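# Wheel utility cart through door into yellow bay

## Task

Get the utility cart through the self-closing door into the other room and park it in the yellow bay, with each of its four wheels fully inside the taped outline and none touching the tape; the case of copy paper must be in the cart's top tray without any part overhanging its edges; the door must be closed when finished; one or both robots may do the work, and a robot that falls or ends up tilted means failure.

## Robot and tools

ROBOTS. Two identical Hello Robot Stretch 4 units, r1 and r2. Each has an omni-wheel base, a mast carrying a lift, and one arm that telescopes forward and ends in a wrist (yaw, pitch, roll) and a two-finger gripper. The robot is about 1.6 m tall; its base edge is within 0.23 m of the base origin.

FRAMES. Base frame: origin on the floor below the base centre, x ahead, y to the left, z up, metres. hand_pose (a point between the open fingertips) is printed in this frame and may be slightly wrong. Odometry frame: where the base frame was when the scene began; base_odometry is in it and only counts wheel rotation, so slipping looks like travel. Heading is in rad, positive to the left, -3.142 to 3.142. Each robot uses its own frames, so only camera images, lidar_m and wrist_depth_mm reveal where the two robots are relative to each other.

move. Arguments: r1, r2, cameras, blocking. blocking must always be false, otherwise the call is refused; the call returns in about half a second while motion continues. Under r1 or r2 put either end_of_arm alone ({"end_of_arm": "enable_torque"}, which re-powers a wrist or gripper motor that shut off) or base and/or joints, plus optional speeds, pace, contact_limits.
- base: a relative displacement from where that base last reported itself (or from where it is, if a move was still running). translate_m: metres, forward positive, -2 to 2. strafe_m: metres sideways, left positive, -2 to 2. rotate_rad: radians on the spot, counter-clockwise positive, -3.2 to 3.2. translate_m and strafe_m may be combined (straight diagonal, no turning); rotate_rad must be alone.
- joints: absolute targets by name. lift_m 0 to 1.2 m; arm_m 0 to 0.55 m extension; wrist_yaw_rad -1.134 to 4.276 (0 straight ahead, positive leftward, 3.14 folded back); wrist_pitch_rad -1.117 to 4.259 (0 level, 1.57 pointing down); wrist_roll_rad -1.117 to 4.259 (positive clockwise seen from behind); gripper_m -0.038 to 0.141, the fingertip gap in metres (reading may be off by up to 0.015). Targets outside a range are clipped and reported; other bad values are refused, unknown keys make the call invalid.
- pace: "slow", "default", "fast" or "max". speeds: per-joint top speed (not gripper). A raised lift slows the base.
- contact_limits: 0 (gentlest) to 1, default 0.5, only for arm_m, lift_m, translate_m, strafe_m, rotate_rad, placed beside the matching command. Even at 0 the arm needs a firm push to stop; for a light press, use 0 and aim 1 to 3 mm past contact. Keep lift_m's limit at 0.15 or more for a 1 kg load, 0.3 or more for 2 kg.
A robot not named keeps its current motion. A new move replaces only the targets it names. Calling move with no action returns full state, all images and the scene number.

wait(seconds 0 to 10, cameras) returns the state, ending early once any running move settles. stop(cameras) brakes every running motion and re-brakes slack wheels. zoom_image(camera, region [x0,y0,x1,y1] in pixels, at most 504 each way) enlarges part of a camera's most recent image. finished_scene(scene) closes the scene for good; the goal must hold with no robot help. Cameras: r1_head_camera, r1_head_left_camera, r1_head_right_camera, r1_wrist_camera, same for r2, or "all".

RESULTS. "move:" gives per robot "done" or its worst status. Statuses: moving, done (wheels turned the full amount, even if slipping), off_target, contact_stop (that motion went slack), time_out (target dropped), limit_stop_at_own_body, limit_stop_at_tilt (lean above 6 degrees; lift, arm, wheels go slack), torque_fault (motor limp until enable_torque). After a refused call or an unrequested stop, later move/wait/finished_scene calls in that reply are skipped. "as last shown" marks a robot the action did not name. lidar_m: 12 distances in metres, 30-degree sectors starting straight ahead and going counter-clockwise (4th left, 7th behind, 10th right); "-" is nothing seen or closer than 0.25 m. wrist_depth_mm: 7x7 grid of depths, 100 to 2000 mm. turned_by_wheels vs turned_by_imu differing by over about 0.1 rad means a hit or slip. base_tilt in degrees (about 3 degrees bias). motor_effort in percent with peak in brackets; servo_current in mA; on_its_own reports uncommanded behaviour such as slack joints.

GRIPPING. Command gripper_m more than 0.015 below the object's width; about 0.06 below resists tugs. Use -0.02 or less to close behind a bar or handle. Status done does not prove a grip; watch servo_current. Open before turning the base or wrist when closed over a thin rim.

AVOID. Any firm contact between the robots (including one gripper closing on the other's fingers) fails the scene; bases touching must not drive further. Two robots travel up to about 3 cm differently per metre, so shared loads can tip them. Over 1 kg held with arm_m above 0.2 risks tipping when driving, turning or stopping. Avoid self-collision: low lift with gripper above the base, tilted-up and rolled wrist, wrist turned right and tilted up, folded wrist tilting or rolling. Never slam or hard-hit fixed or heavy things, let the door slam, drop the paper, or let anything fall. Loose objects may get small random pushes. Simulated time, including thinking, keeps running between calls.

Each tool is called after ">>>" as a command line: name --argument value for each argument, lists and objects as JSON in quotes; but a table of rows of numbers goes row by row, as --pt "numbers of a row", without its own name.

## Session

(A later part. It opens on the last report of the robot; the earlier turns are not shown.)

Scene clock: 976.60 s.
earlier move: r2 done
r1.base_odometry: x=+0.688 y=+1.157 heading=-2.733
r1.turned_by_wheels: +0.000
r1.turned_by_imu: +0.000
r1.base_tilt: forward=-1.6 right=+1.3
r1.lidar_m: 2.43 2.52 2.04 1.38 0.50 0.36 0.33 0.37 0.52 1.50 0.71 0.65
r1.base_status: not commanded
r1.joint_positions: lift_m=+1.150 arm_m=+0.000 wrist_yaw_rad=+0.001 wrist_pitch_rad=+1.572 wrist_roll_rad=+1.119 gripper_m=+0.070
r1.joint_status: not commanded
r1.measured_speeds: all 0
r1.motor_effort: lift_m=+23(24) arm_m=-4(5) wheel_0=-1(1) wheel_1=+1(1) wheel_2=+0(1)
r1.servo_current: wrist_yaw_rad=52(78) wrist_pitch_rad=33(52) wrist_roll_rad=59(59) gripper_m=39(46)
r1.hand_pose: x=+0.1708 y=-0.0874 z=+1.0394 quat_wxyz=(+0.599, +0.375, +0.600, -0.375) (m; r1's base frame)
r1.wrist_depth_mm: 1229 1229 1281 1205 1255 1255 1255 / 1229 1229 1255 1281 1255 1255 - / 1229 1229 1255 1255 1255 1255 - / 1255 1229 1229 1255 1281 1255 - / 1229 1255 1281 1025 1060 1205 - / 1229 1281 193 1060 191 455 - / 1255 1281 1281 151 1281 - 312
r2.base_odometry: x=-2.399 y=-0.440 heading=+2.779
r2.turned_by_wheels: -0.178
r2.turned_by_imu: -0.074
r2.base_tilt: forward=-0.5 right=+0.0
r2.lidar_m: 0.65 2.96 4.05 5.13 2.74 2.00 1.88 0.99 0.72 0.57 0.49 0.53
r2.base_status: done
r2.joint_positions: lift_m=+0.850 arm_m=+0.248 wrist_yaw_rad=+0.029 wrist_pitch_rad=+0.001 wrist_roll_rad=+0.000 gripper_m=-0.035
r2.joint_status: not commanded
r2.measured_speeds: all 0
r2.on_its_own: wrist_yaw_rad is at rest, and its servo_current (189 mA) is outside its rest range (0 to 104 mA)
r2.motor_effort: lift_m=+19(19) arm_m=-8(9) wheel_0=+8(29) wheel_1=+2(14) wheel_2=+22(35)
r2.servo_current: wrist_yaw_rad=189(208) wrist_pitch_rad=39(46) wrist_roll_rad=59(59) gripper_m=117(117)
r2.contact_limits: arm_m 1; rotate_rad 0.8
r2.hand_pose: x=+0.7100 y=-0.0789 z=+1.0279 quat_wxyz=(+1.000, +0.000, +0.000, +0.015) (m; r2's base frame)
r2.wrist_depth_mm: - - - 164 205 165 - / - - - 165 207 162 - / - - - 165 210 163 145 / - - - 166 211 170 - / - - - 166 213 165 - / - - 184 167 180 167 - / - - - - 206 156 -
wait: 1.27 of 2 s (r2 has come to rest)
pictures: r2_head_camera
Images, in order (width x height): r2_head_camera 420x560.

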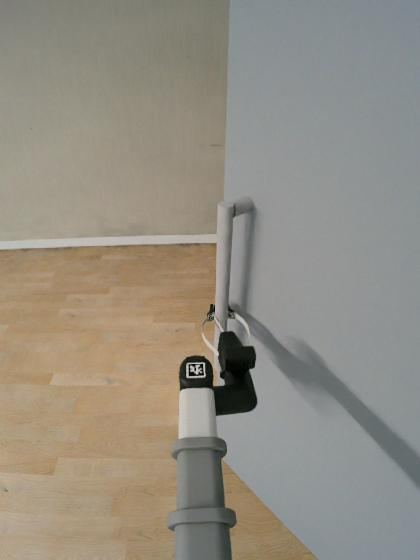

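>>> move --blocking false --r2 '{"base":{"translate_m":0.12,"strafe_m":-0.04},"pace":"slow","contact_limits":{"translate_m":0.7}}'

>>> wait --seconds 2.5

>>> move --blocking false --r2 '{"base":{"rotate_rad":-0.3},"pace":"slow","contact_limits":{"rotate_rad":0.8}}'

>>> wait --seconds 2 --cameras '["r2_head_camera"]'

Scene clock: 981.30 s.
move: r2 moving
r1: as last shown
r1.lidar_m: 2.41 2.52 2.05 1.38 0.52 0.36 0.33 0.35 0.56 1.49 0.71 0.64
r1.motor_effort: lift_m=+23(24) arm_m=-5(5) wheel_0=-1(1) wheel_1=+1(1) wheel_2=+0(1)
r1.servo_current: wrist_yaw_rad=39(59) wrist_pitch_rad=46(52) wrist_roll_rad=65(65) gripper_m=39(52)
r1.wrist_depth_mm: 1229 1255 1229 1255 1281 1255 1281 / 1229 1255 1255 1229 1229 1255 - / 1229 1255 1255 1281 1255 1255 - / 1255 1255 1281 1229 1255 1255 - / 1229 1255 1229 1060 1042 1255 - / 1229 1229 192 1025 191 459 - / 1229 1229 1229 151 1255 - 314
r2.base_odometry: x=-2.409 y=-0.432 heading=+2.781
r2.turned_by_wheels: +0.001
r2.turned_by_imu: +0.002
r2.base_tilt: forward=-0.6 right=+0.1
r2.lidar_m: 0.62 2.96 4.05 5.13 2.74 2.01 1.92 0.99 0.71 0.58 0.50 0.51
r2.base_status: translate_m moving; strafe_m moving
r2.joint_positions: lift_m=+0.850 arm_m=+0.248 wrist_yaw_rad=+0.029 wrist_pitch_rad=+0.001 wrist_roll_rad=+0.000 gripper_m=-0.035
r2.joint_status: not commanded
r2.measured_speeds: translate_m=+0.047 strafe_m=-0.015 rotate_rad=-0.005 lift_m=+0.000 arm_m=+0.000 wrist_yaw_rad=+0.000 wrist_pitch_rad=+0.000 wrist_roll_rad=+0.000
r2.motor_effort: lift_m=+19(19) arm_m=-8(8) wheel_0=+7(14) wheel_1=+4(6) wheel_2=+8(20)
r2.servo_current: wrist_yaw_rad=189(202) wrist_pitch_rad=39(39) wrist_roll_rad=39(59) gripper_m=117(117)
r2.contact_limits: arm_m 1; translate_m 0.7
r2.hand_pose: x=+0.7100 y=-0.0789 z=+1.0279 quat_wxyz=(+1.000, +0.000, +0.000, +0.015) (m; r2's base frame)
r2.wrist_depth_mm: - - - 163 207 161 - / - - - 163 208 163 - / - - - 164 211 165 145 / - - - 165 213 171 - / - - - 166 214 166 147 / - - 186 167 180 167 - / - - - - 207 - -
pictures: none

Scene clock: 983.30 s.
earlier move: r2 done
r1.base_odometry: x=+0.688 y=+1.157 heading=-2.733
r1.turned_by_wheels: +0.000
r1.turned_by_imu: +0.000
r1.base_tilt: forward=-1.6 right=+1.3
r1.lidar_m: 2.42 2.53 2.03 1.41 0.51 0.38 0.34 0.37 0.51 1.50 0.71 0.63
r1.base_status: not commanded
r1.joint_positions: lift_m=+1.150 arm_m=+0.000 wrist_yaw_rad=+0.001 wrist_pitch_rad=+1.572 wrist_roll_rad=+1.119 gripper_m=+0.070
r1.joint_status: not commanded
r1.measured_speeds: all 0
r1.motor_effort: lift_m=+24(24) arm_m=-4(5) wheel_0=-1(1) wheel_1=+1(1) wheel_2=+0(1)
r1.servo_current: wrist_yaw_rad=52(65) wrist_pitch_rad=46(52) wrist_roll_rad=65(65) gripper_m=46(52)
r1.hand_pose: x=+0.1708 y=-0.0874 z=+1.0394 quat_wxyz=(+0.599, +0.375, +0.600, -0.375) (m; r1's base frame)
r1.wrist_depth_mm: 1229 1229 1229 1255 1255 1281 1255 / 1255 1281 1255 1281 1255 1229 - / 1255 1255 1255 1281 1255 1255 - / 1255 1255 1255 1255 1229 1205 - / 1229 1255 1229 1042 1042 1281 - / 1255 1255 192 1060 190 459 - / 1229 1281 1255 151 1281 - 315
r2.base_odometry: x=-2.497 y=-0.360 heading=+2.776
r2.turned_by_wheels: -0.005
r2.turned_by_imu: -0.041
r2.base_tilt: forward=-0.6 right=+0.1
r2.lidar_m: 0.62 2.80 3.75 5.17 3.05 2.14 2.02 0.96 0.67 0.51 0.46 0.48
r2.base_status: done
r2.joint_positions: lift_m=+0.850 arm_m=+0.248 wrist_yaw_rad=-0.018 wrist_pitch_rad=+0.001 wrist_roll_rad=+0.000 gripper_m=-0.035
r2.joint_status: not commanded
r2.measured_speeds: all 0
r2.motor_effort: lift_m=+19(19) arm_m=-5(8) wheel_0=-22(24) wheel_1=-5(7) wheel_2=-16(22)
r2.servo_current: wrist_yaw_rad=104(202) wrist_pitch_rad=39(46) wrist_roll_rad=39(65) gripper_m=85(117)
r2.contact_limits: arm_m 1; translate_m 0.7
r2.hand_pose: x=+0.7057 y=-0.0926 z=+1.0279 quat_wxyz=(+1.000, +0.000, +0.000, -0.009) (m; r2's base frame)
r2.wrist_depth_mm: - - - 159 214 180 - / - - - 161 210 177 155 / - - - 162 219 183 - / - - - 163 220 179 - / - - - 165 223 180 - / - - - 167 175 169 - / - - 147 - 224 175 -
wait: 2.00 of 2.5 s (r2 has come to rest)
pictures: none

Scene clock: 983.80 s.
move: r2 moving
r1: as last shown
r1.lidar_m: 2.42 2.51 2.05 1.40 0.50 0.34 0.34 0.36 0.53 1.51 0.73 0.65
r1.motor_effort: lift_m=+23(24) arm_m=-4(5) wheel_0=-1(1) wheel_1=+1(1) wheel_2=+0(0)
r1.servo_current: wrist_yaw_rad=46(59) wrist_pitch_rad=39(46) wrist_roll_rad=39(52) gripper_m=46(46)
r1.wrist_depth_mm: 1229 1281 1255 1255 1255 1255 1281 / 1229 1229 1255 1229 1255 1281 - / 1255 1255 1255 1255 1281 1229 - / 1229 1281 1255 1229 1255 1255 - / 1255 1255 1229 1060 1042 1229 - / 1255 1255 193 1042 191 459 - / 1255 1255 1255 152 1255 - 315
r2.base_odometry: x=-2.498 y=-0.360 heading=+2.656
r2.turned_by_wheels: -0.120
r2.turned_by_imu: -0.113
r2.base_tilt: forward=-0.6 right=+0.1
r2.lidar_m: 0.65 2.75 3.40 5.18 3.49 2.24 2.02 1.13 0.70 0.52 0.46 0.49
r2.base_status: rotate_rad moving
r2.joint_positions: lift_m=+0.850 arm_m=+0.248 wrist_yaw_rad=+0.018 wrist_pitch_rad=+0.001 wrist_roll_rad=+0.000 gripper_m=-0.035
r2.joint_status: not commanded
r2.measured_speeds: translate_m=+0.000 strafe_m=+0.005 rotate_rad=-0.471 lift_m=+0.000 arm_m=+0.002 wrist_yaw_rad=+0.171 wrist_pitch_rad=+0.000 wrist_roll_rad=+0.000
r2.motor_effort: lift_m=+19(20) arm_m=-7(7) wheel_0=+8(19) wheel_1=+6(6) wheel_2=+25(25)
r2.servo_current: wrist_yaw_rad=111(111) wrist_pitch_rad=39(46) wrist_roll_rad=39(59) gripper_m=91(98)
r2.contact_limits: arm_m 1; rotate_rad 0.8
r2.hand_pose: x=+0.7090 y=-0.0821 z=+1.0279 quat_wxyz=(+1.000, +0.000, +0.000, +0.009) (m; r2's base frame)
r2.wrist_depth_mm: - - - 165 204 157 - / - - - 166 206 159 - / - - - 164 215 164 140 / - - - 166 208 160 141 / - - - 167 210 162 - / - - 182 168 180 163 - / - - - - 204 147 -
pictures: none

Scene clock: 984.77 s.
earlier move: r2 done
r1.base_odometry: x=+0.688 y=+1.157 heading=-2.733
r1.turned_by_wheels: +0.000
r1.turned_by_imu: +0.000
r1.base_tilt: forward=-1.6 right=+1.3
r1.lidar_m: 2.43 2.53 2.04 1.41 0.50 0.36 0.34 0.36 0.53 1.48 0.73 0.63
r1.base_status: not commanded
r1.joint_positions: lift_m=+1.150 arm_m=+0.000 wrist_yaw_rad=+0.001 wrist_pitch_rad=+1.572 wrist_roll_rad=+1.119 gripper_m=+0.070
r1.joint_status: not commanded
r1.measured_speeds: all 0
r1.motor_effort: lift_m=+23(24) arm_m=-4(5) wheel_0=+0(1) wheel_1=+1(1) wheel_2=+0(0)
r1.servo_current: wrist_yaw_rad=39(72) wrist_pitch_rad=39(46) wrist_roll_rad=52(59) gripper_m=39(46)
r1.hand_pose: x=+0.1708 y=-0.0874 z=+1.0394 quat_wxyz=(+0.599, +0.375, +0.600, -0.375) (m; r1's base frame)
r1.wrist_depth_mm: 1229 1255 1229 1255 1255 1281 1281 / 1229 1255 1229 1229 1229 1255 - / 1229 1255 1255 1255 1255 1255 - / 1281 1229 1255 1281 1255 1255 - / 1229 1255 1281 1042 1042 1255 - / 1255 1255 193 1060 191 459 - / 1255 1255 1255 151 1255 - 314
r2.base_odometry: x=-2.498 y=-0.360 heading=+2.479
r2.turned_by_wheels: -0.177
r2.turned_by_imu: -0.083
r2.base_tilt: forward=+0.4 right=+0.6
r2.lidar_m: 0.64 2.63 3.13 5.20 4.05 2.39 2.08 1.22 0.72 0.52 0.47 0.50
r2.base_status: done
r2.joint_positions: lift_m=+0.850 arm_m=+0.248 wrist_yaw_rad=+0.029 wrist_pitch_rad=+0.000 wrist_roll_rad=+0.000 gripper_m=-0.035
r2.joint_status: not commanded
r2.measured_speeds: all 0
r2.on_its_own: wrist_yaw_rad is at rest, and its servo_current (195 mA) is outside its rest range (0 to 104 mA)
r2.motor_effort: lift_m=+19(20) arm_m=-8(8) wheel_0=+4(27) wheel_1=+5(13) wheel_2=+31(35)
r2.servo_current: wrist_yaw_rad=195(202) wrist_pitch_rad=39(46) wrist_roll_rad=46(59) gripper_m=98(98)
r2.contact_limits: arm_m 1; rotate_rad 0.8
r2.hand_pose: x=+0.7100 y=-0.0790 z=+1.0282 quat_wxyz=(+1.000, +0.000, +0.000, +0.015) (m; r2's base frame)
r2.wrist_depth_mm: - - - 167 205 158 - / - - - 165 207 160 - / - - - 166 209 166 141 / - - - 167 211 162 142 / - - - 167 213 163 - / - - 185 169 179 163 - / - - - - 206 153 -
wait: 0.97 of 2 s (r2 has come to rest)
pictures: r2_head_camera
Images, in order (width x height): r2_head_camera 420x560.

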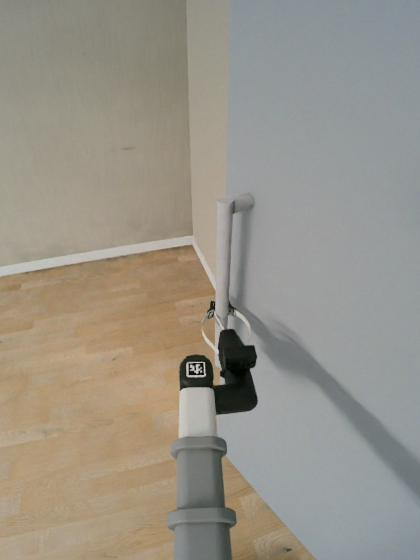

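>>> move --blocking false --r2 '{"base":{"translate_m":0.1,"strafe_m":-0.03},"pace":"slow","contact_limits":{"translate_m":0.7}}'

>>> wait --seconds 2.5 --cameras '["r2_head_camera"]'

>>> move --blocking false --r2 '{"base":{"rotate_rad":-0.2},"pace":"slow","contact_limits":{"rotate_rad":0.6}}'

>>> wait --seconds 2 --cameras '["r2_head_camera","r1_head_camera"]'

Scene clock: 994.87 s.
move: r2 moving
r1: as last shown
r1.base_tilt: forward=-1.6 right=+1.2
r1.lidar_m: 2.44 2.53 2.02 1.41 0.51 0.37 0.34 0.38 0.53 1.48 0.73 0.64
r1.motor_effort: lift_m=+23(24) arm_m=-4(5) wheel_0=-1(1) wheel_1=+1(1) wheel_2=+0(0)
r1.servo_current: wrist_yaw_rad=52(72) wrist_pitch_rad=46(52) wrist_roll_rad=59(65) gripper_m=46(46)
r1.wrist_depth_mm: 1229 1229 1255 1229 1255 1281 1255 / 1255 1229 1281 1255 1255 1255 - / 1229 1255 1229 1255 1255 1255 - / 1255 1281 1255 1281 1255 1281 - / 1255 1255 1255 1042 1060 1281 - / 1229 1255 192 1042 190 462 - / 1281 1255 1229 151 1255 - 314
r2.base_odometry: x=-2.505 y=-0.349 heading=+2.481
r2.turned_by_wheels: +0.002
r2.turned_by_imu: +0.003
r2.base_tilt: forward=-0.4 right=+0.2
r2.lidar_m: 0.65 2.67 3.12 5.17 4.05 2.40 2.07 1.25 0.72 0.51 0.49 0.50
r2.base_status: translate_m moving; strafe_m moving
r2.joint_positions: lift_m=+0.850 arm_m=+0.248 wrist_yaw_rad=+0.029 wrist_pitch_rad=+0.000 wrist_roll_rad=+0.000 gripper_m=-0.035
r2.joint_status: not commanded
r2.measured_speeds: translate_m=+0.049 strafe_m=-0.015 rotate_rad=-0.002 lift_m=+0.000 arm_m=+0.000 wrist_yaw_rad=+0.000 wrist_pitch_rad=+0.000 wrist_roll_rad=+0.000
r2.motor_effort: lift_m=+19(19) arm_m=-8(8) wheel_0=+7(11) wheel_1=+5(5) wheel_2=+16(29)
r2.servo_current: wrist_yaw_rad=182(202) wrist_pitch_rad=39(46) wrist_roll_rad=39(59) gripper_m=98(98)
r2.contact_limits: arm_m 1; translate_m 0.7
r2.hand_pose: x=+0.7100 y=-0.0790 z=+1.0282 quat_wxyz=(+1.000, +0.000, +0.000, +0.015) (m; r2's base frame)
r2.wrist_depth_mm: - - - 163 206 163 - / - - - 166 208 160 - / - - - 166 210 163 142 / - - - 167 211 168 143 / - - - 167 214 163 - / - - 187 170 180 164 - / - - - - 206 - -
pictures: none

Scene clock: 996.67 s.
earlier move: r2 done
r1.base_odometry: x=+0.688 y=+1.157 heading=-2.733
r1.turned_by_wheels: +0.000
r1.turned_by_imu: +0.000
r1.base_tilt: forward=-1.6 right=+1.3
r1.lidar_m: 2.42 2.53 2.03 1.39 0.50 0.38 0.35 0.37 0.53 1.45 0.70 0.62
r1.base_status: not commanded
r1.joint_positions: lift_m=+1.150 arm_m=+0.000 wrist_yaw_rad=+0.001 wrist_pitch_rad=+1.572 wrist_roll_rad=+1.119 gripper_m=+0.070
r1.joint_status: not commanded
r1.measured_speeds: all 0
r1.motor_effort: lift_m=+23(24) arm_m=-4(5) wheel_0=-1(1) wheel_1=+1(1) wheel_2=+0(1)
r1.servo_current: wrist_yaw_rad=65(72) wrist_pitch_rad=46(52) wrist_roll_rad=52(65) gripper_m=39(52)
r1.hand_pose: x=+0.1708 y=-0.0874 z=+1.0394 quat_wxyz=(+0.599, +0.375, +0.600, -0.375) (m; r1's base frame)
r1.wrist_depth_mm: 1255 1255 1229 1281 1255 1255 1281 / 1255 1229 1255 1255 1229 1229 - / 1229 1229 1229 1229 1255 1255 - / 1255 1255 1281 1281 1255 1255 - / 1255 1255 1255 1042 1060 1229 - / 1229 1229 192 1042 191 459 - / 1229 1205 1255 151 1229 - 314
r2.base_odometry: x=-2.558 y=-0.274 heading=+2.476
r2.turned_by_wheels: -0.006
r2.turned_by_imu: -0.008
r2.base_tilt: forward=-0.6 right=+0.1
r2.lidar_m: 0.66 2.59 3.07 5.23 4.32 2.54 2.15 1.15 0.66 0.48 0.41 0.48
r2.base_status: done
r2.joint_positions: lift_m=+0.850 arm_m=+0.248 wrist_yaw_rad=-0.017 wrist_pitch_rad=+0.000 wrist_roll_rad=+0.000 gripper_m=-0.035
r2.joint_status: not commanded
r2.measured_speeds: all 0
r2.motor_effort: lift_m=+19(19) arm_m=-8(8) wheel_0=-21(21) wheel_1=-5(7) wheel_2=-19(29)
r2.servo_current: wrist_yaw_rad=91(202) wrist_pitch_rad=39(52) wrist_roll_rad=46(59) gripper_m=85(98)
r2.contact_limits: arm_m 1; translate_m 0.7
r2.hand_pose: x=+0.7060 y=-0.0924 z=+1.0282 quat_wxyz=(+1.000, +0.000, +0.000, -0.009) (m; r2's base frame)
r2.wrist_depth_mm: - - - 157 211 176 - / - - - 158 212 178 156 / - - - 160 213 185 - / - - - 160 214 180 - / - - - 166 216 181 - / - - - 169 173 170 - / - 132 145 - 218 181 -
wait: 1.80 of 2.5 s (r2 has come to rest)
pictures: r2_head_camera
Images, in order (width x height): r2_head_camera 420x560.

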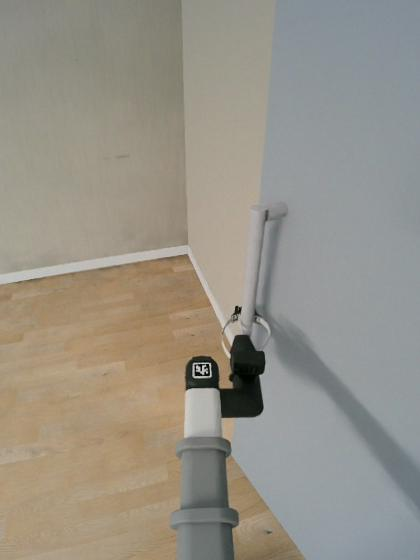

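Scene clock: 997.17 s.
move: r2 moving
r1: as last shown
r1.lidar_m: 2.41 2.49 2.05 1.40 0.50 0.36 0.33 0.36 0.53 1.50 0.72 0.64
r1.motor_effort: lift_m=+24(24) arm_m=-5(5) wheel_0=-1(1) wheel_1=+1(1) wheel_2=+0(0)
r1.servo_current: wrist_yaw_rad=33(65) wrist_pitch_rad=46(46) wrist_roll_rad=46(65) gripper_m=39(46)
r1.wrist_depth_mm: 1229 1229 1229 1229 1255 1229 1229 / 1255 1229 1229 1229 1255 1281 - / 1255 1229 1229 1255 1281 1255 - / 1255 1205 1255 1255 1281 1281 - / 1255 1255 1229 1025 1042 1255 - / 1255 1255 192 1042 191 455 - / 1229 1255 1255 151 1229 - 314
r2.base_odometry: x=-2.558 y=-0.274 heading=+2.359
r2.turned_by_wheels: -0.117
r2.turned_by_imu: -0.113
r2.base_tilt: forward=-0.5 right=+0.1
r2.lidar_m: 0.66 2.58 2.84 4.47 5.24 2.68 2.18 1.44 0.72 0.49 0.49 0.48
r2.base_status: rotate_rad moving
r2.joint_positions: lift_m=+0.850 arm_m=+0.248 wrist_yaw_rad=+0.016 wrist_pitch_rad=+0.000 wrist_roll_rad=+0.000 gripper_m=-0.035
r2.joint_status: not commanded
r2.measured_speeds: translate_m=+0.001 strafe_m=+0.002 rotate_rad=-0.402 lift_m=+0.000 arm_m=-0.001 wrist_yaw_rad=+0.170 wrist_pitch_rad=+0.000 wrist_roll_rad=+0.000
r2.motor_effort: lift_m=+19(19) arm_m=-8(9) wheel_0=+4(22) wheel_1=+4(7) wheel_2=+24(24)
r2.servo_current: wrist_yaw_rad=91(104) wrist_pitch_rad=39(39) wrist_roll_rad=33(52) gripper_m=98(98)
r2.contact_limits: arm_m 1; rotate_rad 0.6
r2.hand_pose: x=+0.7090 y=-0.0827 z=+1.0282 quat_wxyz=(+1.000, +0.000, +0.000, +0.008) (m; r2's base frame)
r2.wrist_depth_mm: - - - 163 207 164 - / - - - 164 209 161 - / - - - 164 211 162 142 / - - - 166 213 168 144 / - - - 166 214 164 - / - - 185 167 181 165 - / - 144 - - 206 154 -
pictures: none

Scene clock: 999.17 s.
earlier move: r2 contact_stop
r1.base_odometry: x=+0.688 y=+1.157 heading=-2.733
r1.turned_by_wheels: +0.000
r1.turned_by_imu: +0.000
r1.base_tilt: forward=-1.5 right=+1.3
r1.lidar_m: 2.40 2.53 2.03 1.40 0.51 0.35 0.33 0.36 0.53 1.48 0.71 0.63
r1.base_status: not commanded
r1.joint_positions: lift_m=+1.150 arm_m=+0.000 wrist_yaw_rad=+0.001 wrist_pitch_rad=+1.572 wrist_roll_rad=+1.119 gripper_m=+0.070
r1.joint_status: not commanded
r1.measured_speeds: all 0
r1.motor_effort: lift_m=+23(24) arm_m=-4(5) wheel_0=-1(1) wheel_1=+1(1) wheel_2=+0(1)
r1.servo_current: wrist_yaw_rad=39(65) wrist_pitch_rad=39(52) wrist_roll_rad=65(65) gripper_m=39(52)
r1.hand_pose: x=+0.1708 y=-0.0874 z=+1.0394 quat_wxyz=(+0.599, +0.375, +0.600, -0.375) (m; r1's base frame)
r1.wrist_depth_mm: 1229 1281 1255 1229 1255 1255 1281 / 1255 1255 1229 1255 1255 1229 - / 1255 1255 1255 1255 1281 1255 - / 1229 1255 1229 1229 1255 1255 - / 1255 1229 1255 1025 1060 1281 - / 1255 1205 192 1042 191 459 - / 1229 1255 1229 151 1255 - 314
r2.base_odometry: x=-2.573 y=-0.234 heading=+2.280
r2.turned_by_wheels: -0.079
r2.turned_by_imu: -0.039
r2.base_tilt: forward=-0.6 right=+0.1
r2.lidar_m: 0.65 2.54 2.75 4.14 5.26 2.86 2.24 1.51 0.68 0.49 0.46 0.49
r2.base_status: rotate_rad contact_stop
r2.joint_positions: lift_m=+0.850 arm_m=+0.248 wrist_yaw_rad=+0.002 wrist_pitch_rad=+0.000 wrist_roll_rad=+0.000 gripper_m=-0.035
r2.joint_status: not commanded
r2.measured_speeds: translate_m=+0.016 strafe_m=-0.014 rotate_rad=-0.023 lift_m=+0.000 arm_m=+0.000 wrist_yaw_rad=+0.006 wrist_pitch_rad=+0.000 wrist_roll_rad=+0.000
r2.on_its_own: the wheels are slack since a contact_stop
r2.motor_effort: lift_m=+19(19) arm_m=-7(10) wheel_0=+1(22) wheel_1=+1(8) wheel_2=+0(35)
r2.servo_current: wrist_yaw_rad=39(182) wrist_pitch_rad=39(46) wrist_roll_rad=46(59) gripper_m=91(98)
r2.contact_limits: arm_m 1; rotate_rad 0.6
r2.hand_pose: x=+0.7076 y=-0.0869 z=+1.0282 quat_wxyz=(+1.000, +0.000, +0.000, +0.001) (m; r2's base frame)
r2.wrist_depth_mm: - - - 161 220 163 - / - - - 163 213 164 - / - - - 164 224 166 145 / - - - 164 217 172 - / - - - 166 228 167 147 / - - 185 166 179 167 - / - - - - 212 153 -
wait: 2.00 s; no rest
pictures: r1_head_camera, r2_head_camera
Images, in order (width x height): r1_head_camera 420x560, r2_head_camera 420x560.

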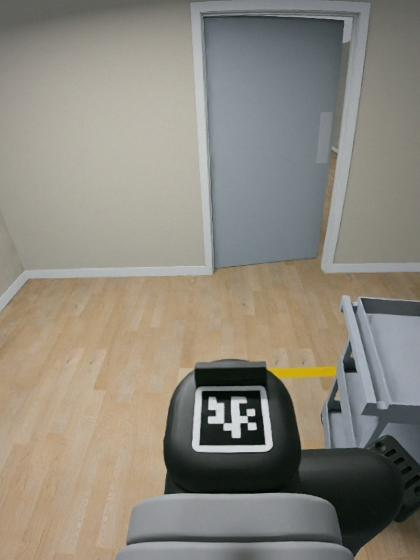

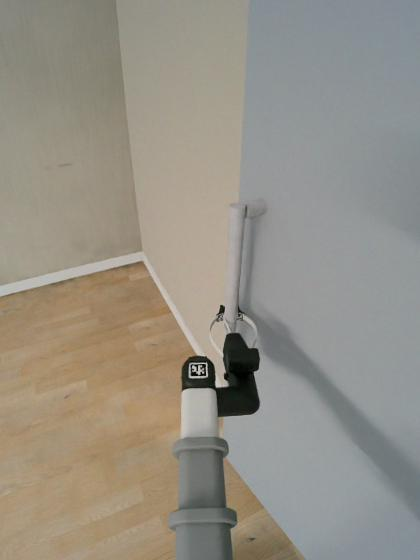

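>>> wait --seconds 4 --cameras '["r1_head_camera"]'

Scene clock: 1005.90 s.
earlier move: r2 contact_stop
r1.base_odometry: x=+0.688 y=+1.157 heading=-2.733
r1.turned_by_wheels: +0.000
r1.turned_by_imu: +0.000
r1.base_tilt: forward=-1.6 right=+1.3
r1.lidar_m: 2.42 2.53 2.02 1.41 0.49 0.35 0.34 0.36 0.52 1.48 0.72 0.64
r1.base_status: not commanded
r1.joint_positions: lift_m=+1.150 arm_m=+0.000 wrist_yaw_rad=+0.001 wrist_pitch_rad=+1.572 wrist_roll_rad=+1.119 gripper_m=+0.070
r1.joint_status: not commanded
r1.measured_speeds: all 0
r1.motor_effort: lift_m=+23(24) arm_m=-4(5) wheel_0=-1(1) wheel_1=+1(1) wheel_2=+0(1)
r1.servo_current: wrist_yaw_rad=65(78) wrist_pitch_rad=46(52) wrist_roll_rad=52(72) gripper_m=39(52)
r1.hand_pose: x=+0.1708 y=-0.0874 z=+1.0394 quat_wxyz=(+0.599, +0.375, +0.600, -0.375) (m; r1's base frame)
r1.wrist_depth_mm: 1255 1255 1281 1229 1255 1281 1255 / 1255 1229 1229 1255 1255 1255 - / 1229 1255 1229 1255 1255 1255 - / 1255 1229 1255 1255 1255 1229 - / 1255 1229 1255 1025 1042 1281 - / 1255 1229 192 1060 191 462 - / 1255 1255 1255 151 1255 - 315
r2.base_odometry: x=-2.576 y=-0.115 heading=+2.194
r2.turned_by_wheels: -0.086
r2.turned_by_imu: -0.083
r2.base_tilt: forward=-0.6 right=+0.1
r2.lidar_m: 0.63 2.01 2.63 3.67 5.37 3.14 2.34 1.55 0.61 0.46 0.41 0.45
r2.base_status: rotate_rad contact_stop (by the wheels' count: -0.281 of -0.200)
r2.joint_positions: lift_m=+0.850 arm_m=+0.248 wrist_yaw_rad=+0.002 wrist_pitch_rad=+0.000 wrist_roll_rad=+0.000 gripper_m=-0.035
r2.joint_status: not commanded
r2.measured_speeds: all 0
r2.on_its_own: the wheels are slack since a contact_stop
r2.motor_effort: lift_m=+19(19) arm_m=-7(10) wheel_0=+0(22) wheel_1=+0(8) wheel_2=+0(35)
r2.servo_current: wrist_yaw_rad=52(182) wrist_pitch_rad=39(46) wrist_roll_rad=46(65) gripper_m=91(104)
r2.contact_limits: arm_m 1; rotate_rad 0.6
r2.hand_pose: x=+0.7077 y=-0.0868 z=+1.0282 quat_wxyz=(+1.000, +0.000, +0.000, +0.001) (m; r2's base frame)
r2.wrist_depth_mm: - - 477 161 211 158 - / - - - 161 213 165 - / - - - 163 216 166 139 / - - - 165 227 162 140 / - - - 166 229 162 - / - - 183 165 179 163 - / - - - - 209 146 -
wait: 3.93 of 4 s (r2 has come to rest)
pictures: r1_head_camera
Images, in order (width x height): r1_head_camera 420x560.

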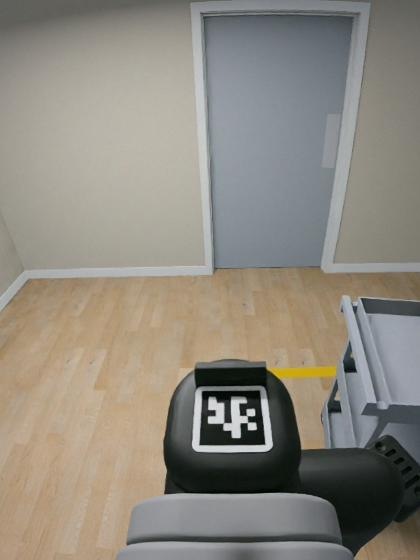

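Door shut. Release r2.

>>> move --blocking false --r2 '{"joints":{"gripper_m":0.09}}'

>>> wait --seconds 3

>>> move --blocking false --r2 '{"joints":{"arm_m":0.05},"pace":"slow"}'

>>> wait --seconds 4 --cameras '["r1_head_camera","r2_head_camera","r1_head_right_camera"]'

>>> zoom_image --camera "r1_head_camera" --region '[180, 0, 400, 290]'

Scene clock: 1012.00 s.
move: r2 moving
r1: as last shown
r1.lidar_m: 2.43 2.51 2.04 1.42 0.49 0.35 0.34 0.36 0.54 1.50 0.71 0.64
r1.motor_effort: lift_m=+23(24) arm_m=-4(5) wheel_0=+0(1) wheel_1=+1(1) wheel_2=+0(0)
r1.servo_current: wrist_yaw_rad=46(65) wrist_pitch_rad=33(46) wrist_roll_rad=39(59) gripper_m=39(52)
r1.wrist_depth_mm: 1229 1255 1255 1255 1255 1255 1281 / 1229 1229 1229 1255 1255 1255 - / 1229 1229 1255 1281 1255 1255 - / 1255 1281 1229 1255 1255 1281 - / 1281 1255 1255 1042 1042 1255 - / 1229 1255 191 1060 191 459 - / 1255 1255 1255 151 1255 - 314
r2.base_odometry: x=-2.576 y=-0.115 heading=+2.194
r2.turned_by_wheels: +0.000
r2.turned_by_imu: +0.000
r2.base_tilt: forward=-0.6 right=+0.0
r2.lidar_m: 0.65 2.02 2.63 3.67 5.35 3.14 2.31 1.53 0.61 0.45 0.42 0.45
r2.base_status: not commanded
r2.joint_positions: lift_m=+0.850 arm_m=+0.248 wrist_yaw_rad=+0.002 wrist_pitch_rad=+0.000 wrist_roll_rad=+0.000 gripper_m=-0.010
r2.joint_status: gripper_m moving
r2.measured_speeds: translate_m=+0.000 strafe_m=+0.000 rotate_rad=+0.000 lift_m=+0.000 arm_m=-0.001 wrist_yaw_rad=-0.008 wrist_pitch_rad=+0.000 wrist_roll_rad=+0.000
r2.on_its_own: the wheels are slack since a contact_stop
r2.motor_effort: lift_m=+19(19) arm_m=-5(7) wheel_0=+0(1) wheel_1=+0(0) wheel_2=+0(0)
r2.servo_current: wrist_yaw_rad=52(52) wrist_pitch_rad=46(46) wrist_roll_rad=52(52) gripper_m=91(104)
r2.contact_limits: arm_m 1; rotate_rad 0.6
r2.hand_pose: x=+0.7076 y=-0.0869 z=+1.0282 quat_wxyz=(+1.000, +0.000, +0.000, +0.001) (m; r2's base frame)
r2.wrist_depth_mm: - - 421 163 208 158 - / - - 466 166 212 164 - / - 1921 473 165 213 165 139 / - - - 168 216 161 140 / - - - 167 227 162 - / - - 185 167 190 168 - / - 136 - - 208 151 -
pictures: none

Scene clock: 1013.43 s.
earlier move: r2 done
r1.base_odometry: x=+0.688 y=+1.157 heading=-2.733
r1.turned_by_wheels: +0.000
r1.turned_by_imu: +0.000
r1.base_tilt: forward=-1.6 right=+1.3
r1.lidar_m: 2.44 2.51 2.01 1.41 0.50 0.36 0.33 0.36 0.54 1.47 0.68 0.63
r1.base_status: not commanded
r1.joint_positions: lift_m=+1.150 arm_m=+0.000 wrist_yaw_rad=+0.001 wrist_pitch_rad=+1.572 wrist_roll_rad=+1.119 gripper_m=+0.070
r1.joint_status: not commanded
r1.measured_speeds: all 0
r1.motor_effort: lift_m=+24(24) arm_m=-4(5) wheel_0=+0(1) wheel_1=+1(1) wheel_2=+0(1)
r1.servo_current: wrist_yaw_rad=72(72) wrist_pitch_rad=39(52) wrist_roll_rad=33(65) gripper_m=46(52)
r1.hand_pose: x=+0.1708 y=-0.0874 z=+1.0394 quat_wxyz=(+0.599, +0.375, +0.600, -0.375) (m; r1's base frame)
r1.wrist_depth_mm: 1229 1229 1255 1229 1255 1255 1255 / 1229 1255 1255 1255 1255 1281 - / 1229 1255 1229 1255 1308 1281 - / 1229 1255 1255 1255 1255 1281 - / 1255 1281 1255 1025 1042 1229 - / 1255 1255 192 1025 191 462 - / 1255 1255 1255 151 1229 - 315
r2.base_odometry: x=-2.576 y=-0.115 heading=+2.196
r2.turned_by_wheels: +0.001
r2.turned_by_imu: +0.001
r2.base_tilt: forward=-0.7 right=+0.1
r2.lidar_m: 0.65 2.02 2.62 3.67 5.37 3.13 2.34 1.55 0.60 0.42 0.43 0.46
r2.base_status: not commanded
r2.joint_positions: lift_m=+0.850 arm_m=+0.248 wrist_yaw_rad=+0.002 wrist_pitch_rad=+0.000 wrist_roll_rad=+0.000 gripper_m=+0.090
r2.joint_status: all done
r2.measured_speeds: all 0
r2.on_its_own: the wheels are slack since a contact_stop
r2.motor_effort: lift_m=+19(19) arm_m=-5(7) wheel_0=+0(1) wheel_1=+0(0) wheel_2=+0(1)
r2.servo_current: wrist_yaw_rad=39(59) wrist_pitch_rad=39(46) wrist_roll_rad=52(59) gripper_m=46(117)
r2.contact_limits: arm_m 1; rotate_rad 0.6
r2.hand_pose: x=+0.7075 y=-0.0869 z=+1.0282 quat_wxyz=(+1.000, +0.000, +0.000, +0.001) (m; r2's base frame)
r2.wrist_depth_mm: - - - 163 216 162 - / - - - 164 217 163 - / - - - 165 231 164 142 / - - - 164 234 171 143 / - - - 168 224 166 - / - - 190 166 193 173 - / - 137 - - 215 155 -
wait: 1.43 of 3 s (r2 has come to rest)
pictures: none

Scene clock: 1013.93 s.
move: r2 moving
r1: as last shown
r1.lidar_m: 2.42 2.50 2.05 1.40 0.50 0.35 0.34 0.37 0.53 1.51 0.70 0.63
r1.motor_effort: lift_m=+24(24) arm_m=-4(5) wheel_0=-1(1) wheel_1=+1(1) wheel_2=+0(0)
r1.servo_current: wrist_yaw_rad=59(59) wrist_pitch_rad=46(46) wrist_roll_rad=52(59) gripper_m=39(46)
r1.wrist_depth_mm: 1255 1281 1255 1281 1255 1255 1229 / 1205 1229 1255 1229 1229 1255 - / 1255 1255 1255 1255 1255 1281 - / 1255 1229 1229 1255 1255 1281 - / 1229 1229 1255 1042 1042 1255 - / 1281 1255 192 1042 191 466 - / 1281 1229 1229 151 1255 - 314
r2.base_odometry: x=-2.576 y=-0.116 heading=+2.196
r2.turned_by_wheels: +0.001
r2.turned_by_imu: +0.001
r2.base_tilt: forward=-0.7 right=+0.0
r2.lidar_m: 0.65 2.04 2.63 3.66 5.35 3.13 2.34 1.55 0.60 0.44 0.44 0.45
r2.base_status: not commanded
r2.joint_positions: lift_m=+0.850 arm_m=+0.236 wrist_yaw_rad=+0.002 wrist_pitch_rad=+0.000 wrist_roll_rad=+0.000 gripper_m=+0.090
r2.joint_status: arm_m moving
r2.measured_speeds: translate_m=-0.001 strafe_m=+0.002 rotate_rad=+0.007 lift_m=+0.000 arm_m=-0.049 wrist_yaw_rad=+0.005 wrist_pitch_rad=+0.000 wrist_roll_rad=+0.000
r2.on_its_own: the wheels are slack since a contact_stop
r2.motor_effort: lift_m=+19(19) arm_m=-4(12) wheel_0=+1(1) wheel_1=+0(0) wheel_2=+0(0)
r2.servo_current: wrist_yaw_rad=59(59) wrist_pitch_rad=33(46) wrist_roll_rad=33(52) gripper_m=52(59)
r2.contact_limits: rotate_rad 0.6
r2.hand_pose: x=+0.6950 y=-0.0869 z=+1.0282 quat_wxyz=(+1.000, +0.000, +0.000, +0.001) (m; r2's base frame)
r2.wrist_depth_mm: - - - 175 225 174 - / - - - 177 227 169 - / - - - 176 230 177 - / - - - 176 233 173 - / - 1983 - 177 222 173 150 / - - 190 178 199 174 - / - - - - 225 167 -
pictures: none

Scene clock: 1016.70 s.
earlier move: r2 done
r1.base_odometry: x=+0.688 y=+1.157 heading=-2.733
r1.turned_by_wheels: +0.000
r1.turned_by_imu: +0.000
r1.base_tilt: forward=-1.6 right=+1.3
r1.lidar_m: 2.43 2.53 2.03 1.37 0.49 0.36 0.34 0.36 0.55 1.49 0.71 0.65
r1.base_status: not commanded
r1.joint_positions: lift_m=+1.150 arm_m=+0.000 wrist_yaw_rad=+0.001 wrist_pitch_rad=+1.572 wrist_roll_rad=+1.119 gripper_m=+0.070
r1.joint_status: not commanded
r1.measured_speeds: all 0
r1.motor_effort: lift_m=+23(24) arm_m=-5(5) wheel_0=-1(2) wheel_1=+1(1) wheel_2=+0(0)
r1.servo_current: wrist_yaw_rad=52(72) wrist_pitch_rad=39(52) wrist_roll_rad=46(72) gripper_m=39(46)
r1.hand_pose: x=+0.1708 y=-0.0874 z=+1.0394 quat_wxyz=(+0.599, +0.375, +0.600, -0.375) (m; r1's base frame)
r1.wrist_depth_mm: 1229 1229 1229 1255 1255 1255 1255 / 1255 1229 1229 1255 1255 1255 - / 1281 1229 1229 1255 1255 1255 - / 1255 1229 1255 1229 1255 1281 - / 1255 1255 1255 1060 1042 1281 - / 1205 1255 192 1060 191 462 - / 1255 1281 1255 151 1255 - 312
r2.base_odometry: x=-2.576 y=-0.116 heading=+2.197
r2.turned_by_wheels: +0.001
r2.turned_by_imu: +0.002
r2.base_tilt: forward=-0.7 right=+0.1
r2.lidar_m: 0.64 2.07 2.62 3.71 5.37 3.13 2.35 1.54 0.60 0.45 0.42 0.47
r2.base_status: not commanded
r2.joint_positions: lift_m=+0.850 arm_m=+0.050 wrist_yaw_rad=+0.002 wrist_pitch_rad=+0.000 wrist_roll_rad=+0.000 gripper_m=+0.090
r2.joint_status: all done
r2.measured_speeds: all 0
r2.on_its_own: the wheels are slack since a contact_stop
r2.motor_effort: lift_m=+19(19) arm_m=-7(14) wheel_0=+0(1) wheel_1=+0(1) wheel_2=+0(1)
r2.servo_current: wrist_yaw_rad=59(59) wrist_pitch_rad=39(46) wrist_roll_rad=52(59) gripper_m=46(59)
r2.contact_limits: rotate_rad 0.6
r2.hand_pose: x=+0.5097 y=-0.0868 z=+1.0282 quat_wxyz=(+1.000, +0.000, +0.000, +0.001) (m; r2's base frame)
r2.wrist_depth_mm: - - - 359 351 263 222 / - - - 357 351 267 225 / - - - 359 357 268 228 / - - - 364 362 272 229 / - - - 364 349 272 230 / - - 190 366 190 265 229 / - - - - 336 254 230
wait: 2.77 of 4 s (r2 has come to rest)
pictures: r1_head_camera, r1_head_right_camera, r2_head_camera
Images, in order (width x height): r1_head_camera 420x560, r1_head_right_camera 420x672, r2_head_camera 420x560.

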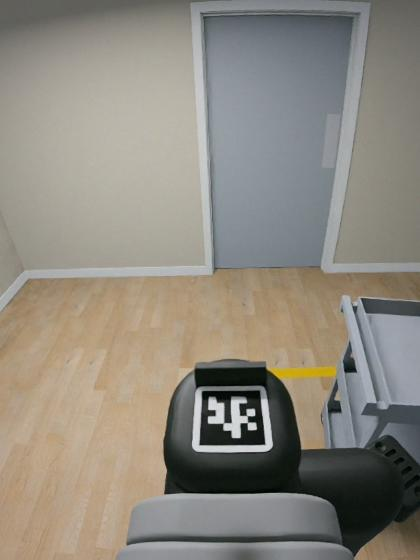

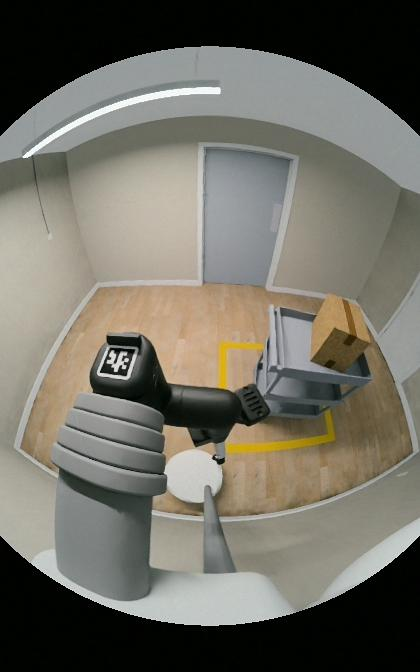

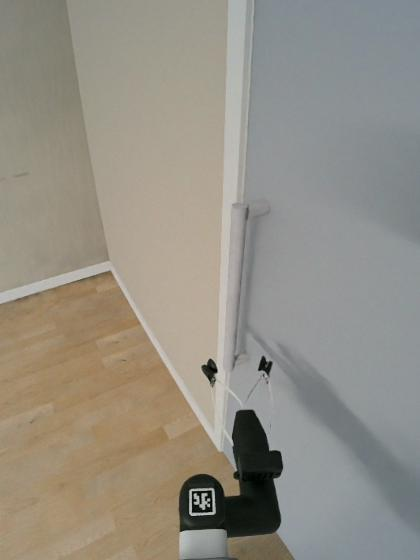

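Scaled by 1.738 from the camera's 420x560 image, which has a finer 600x800 frame.

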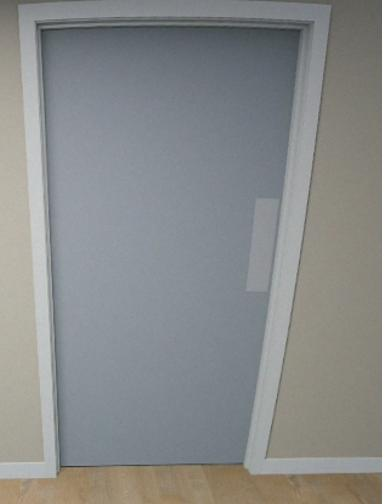

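>>> finished_scene --scene 2

The scene is finished: the task was done.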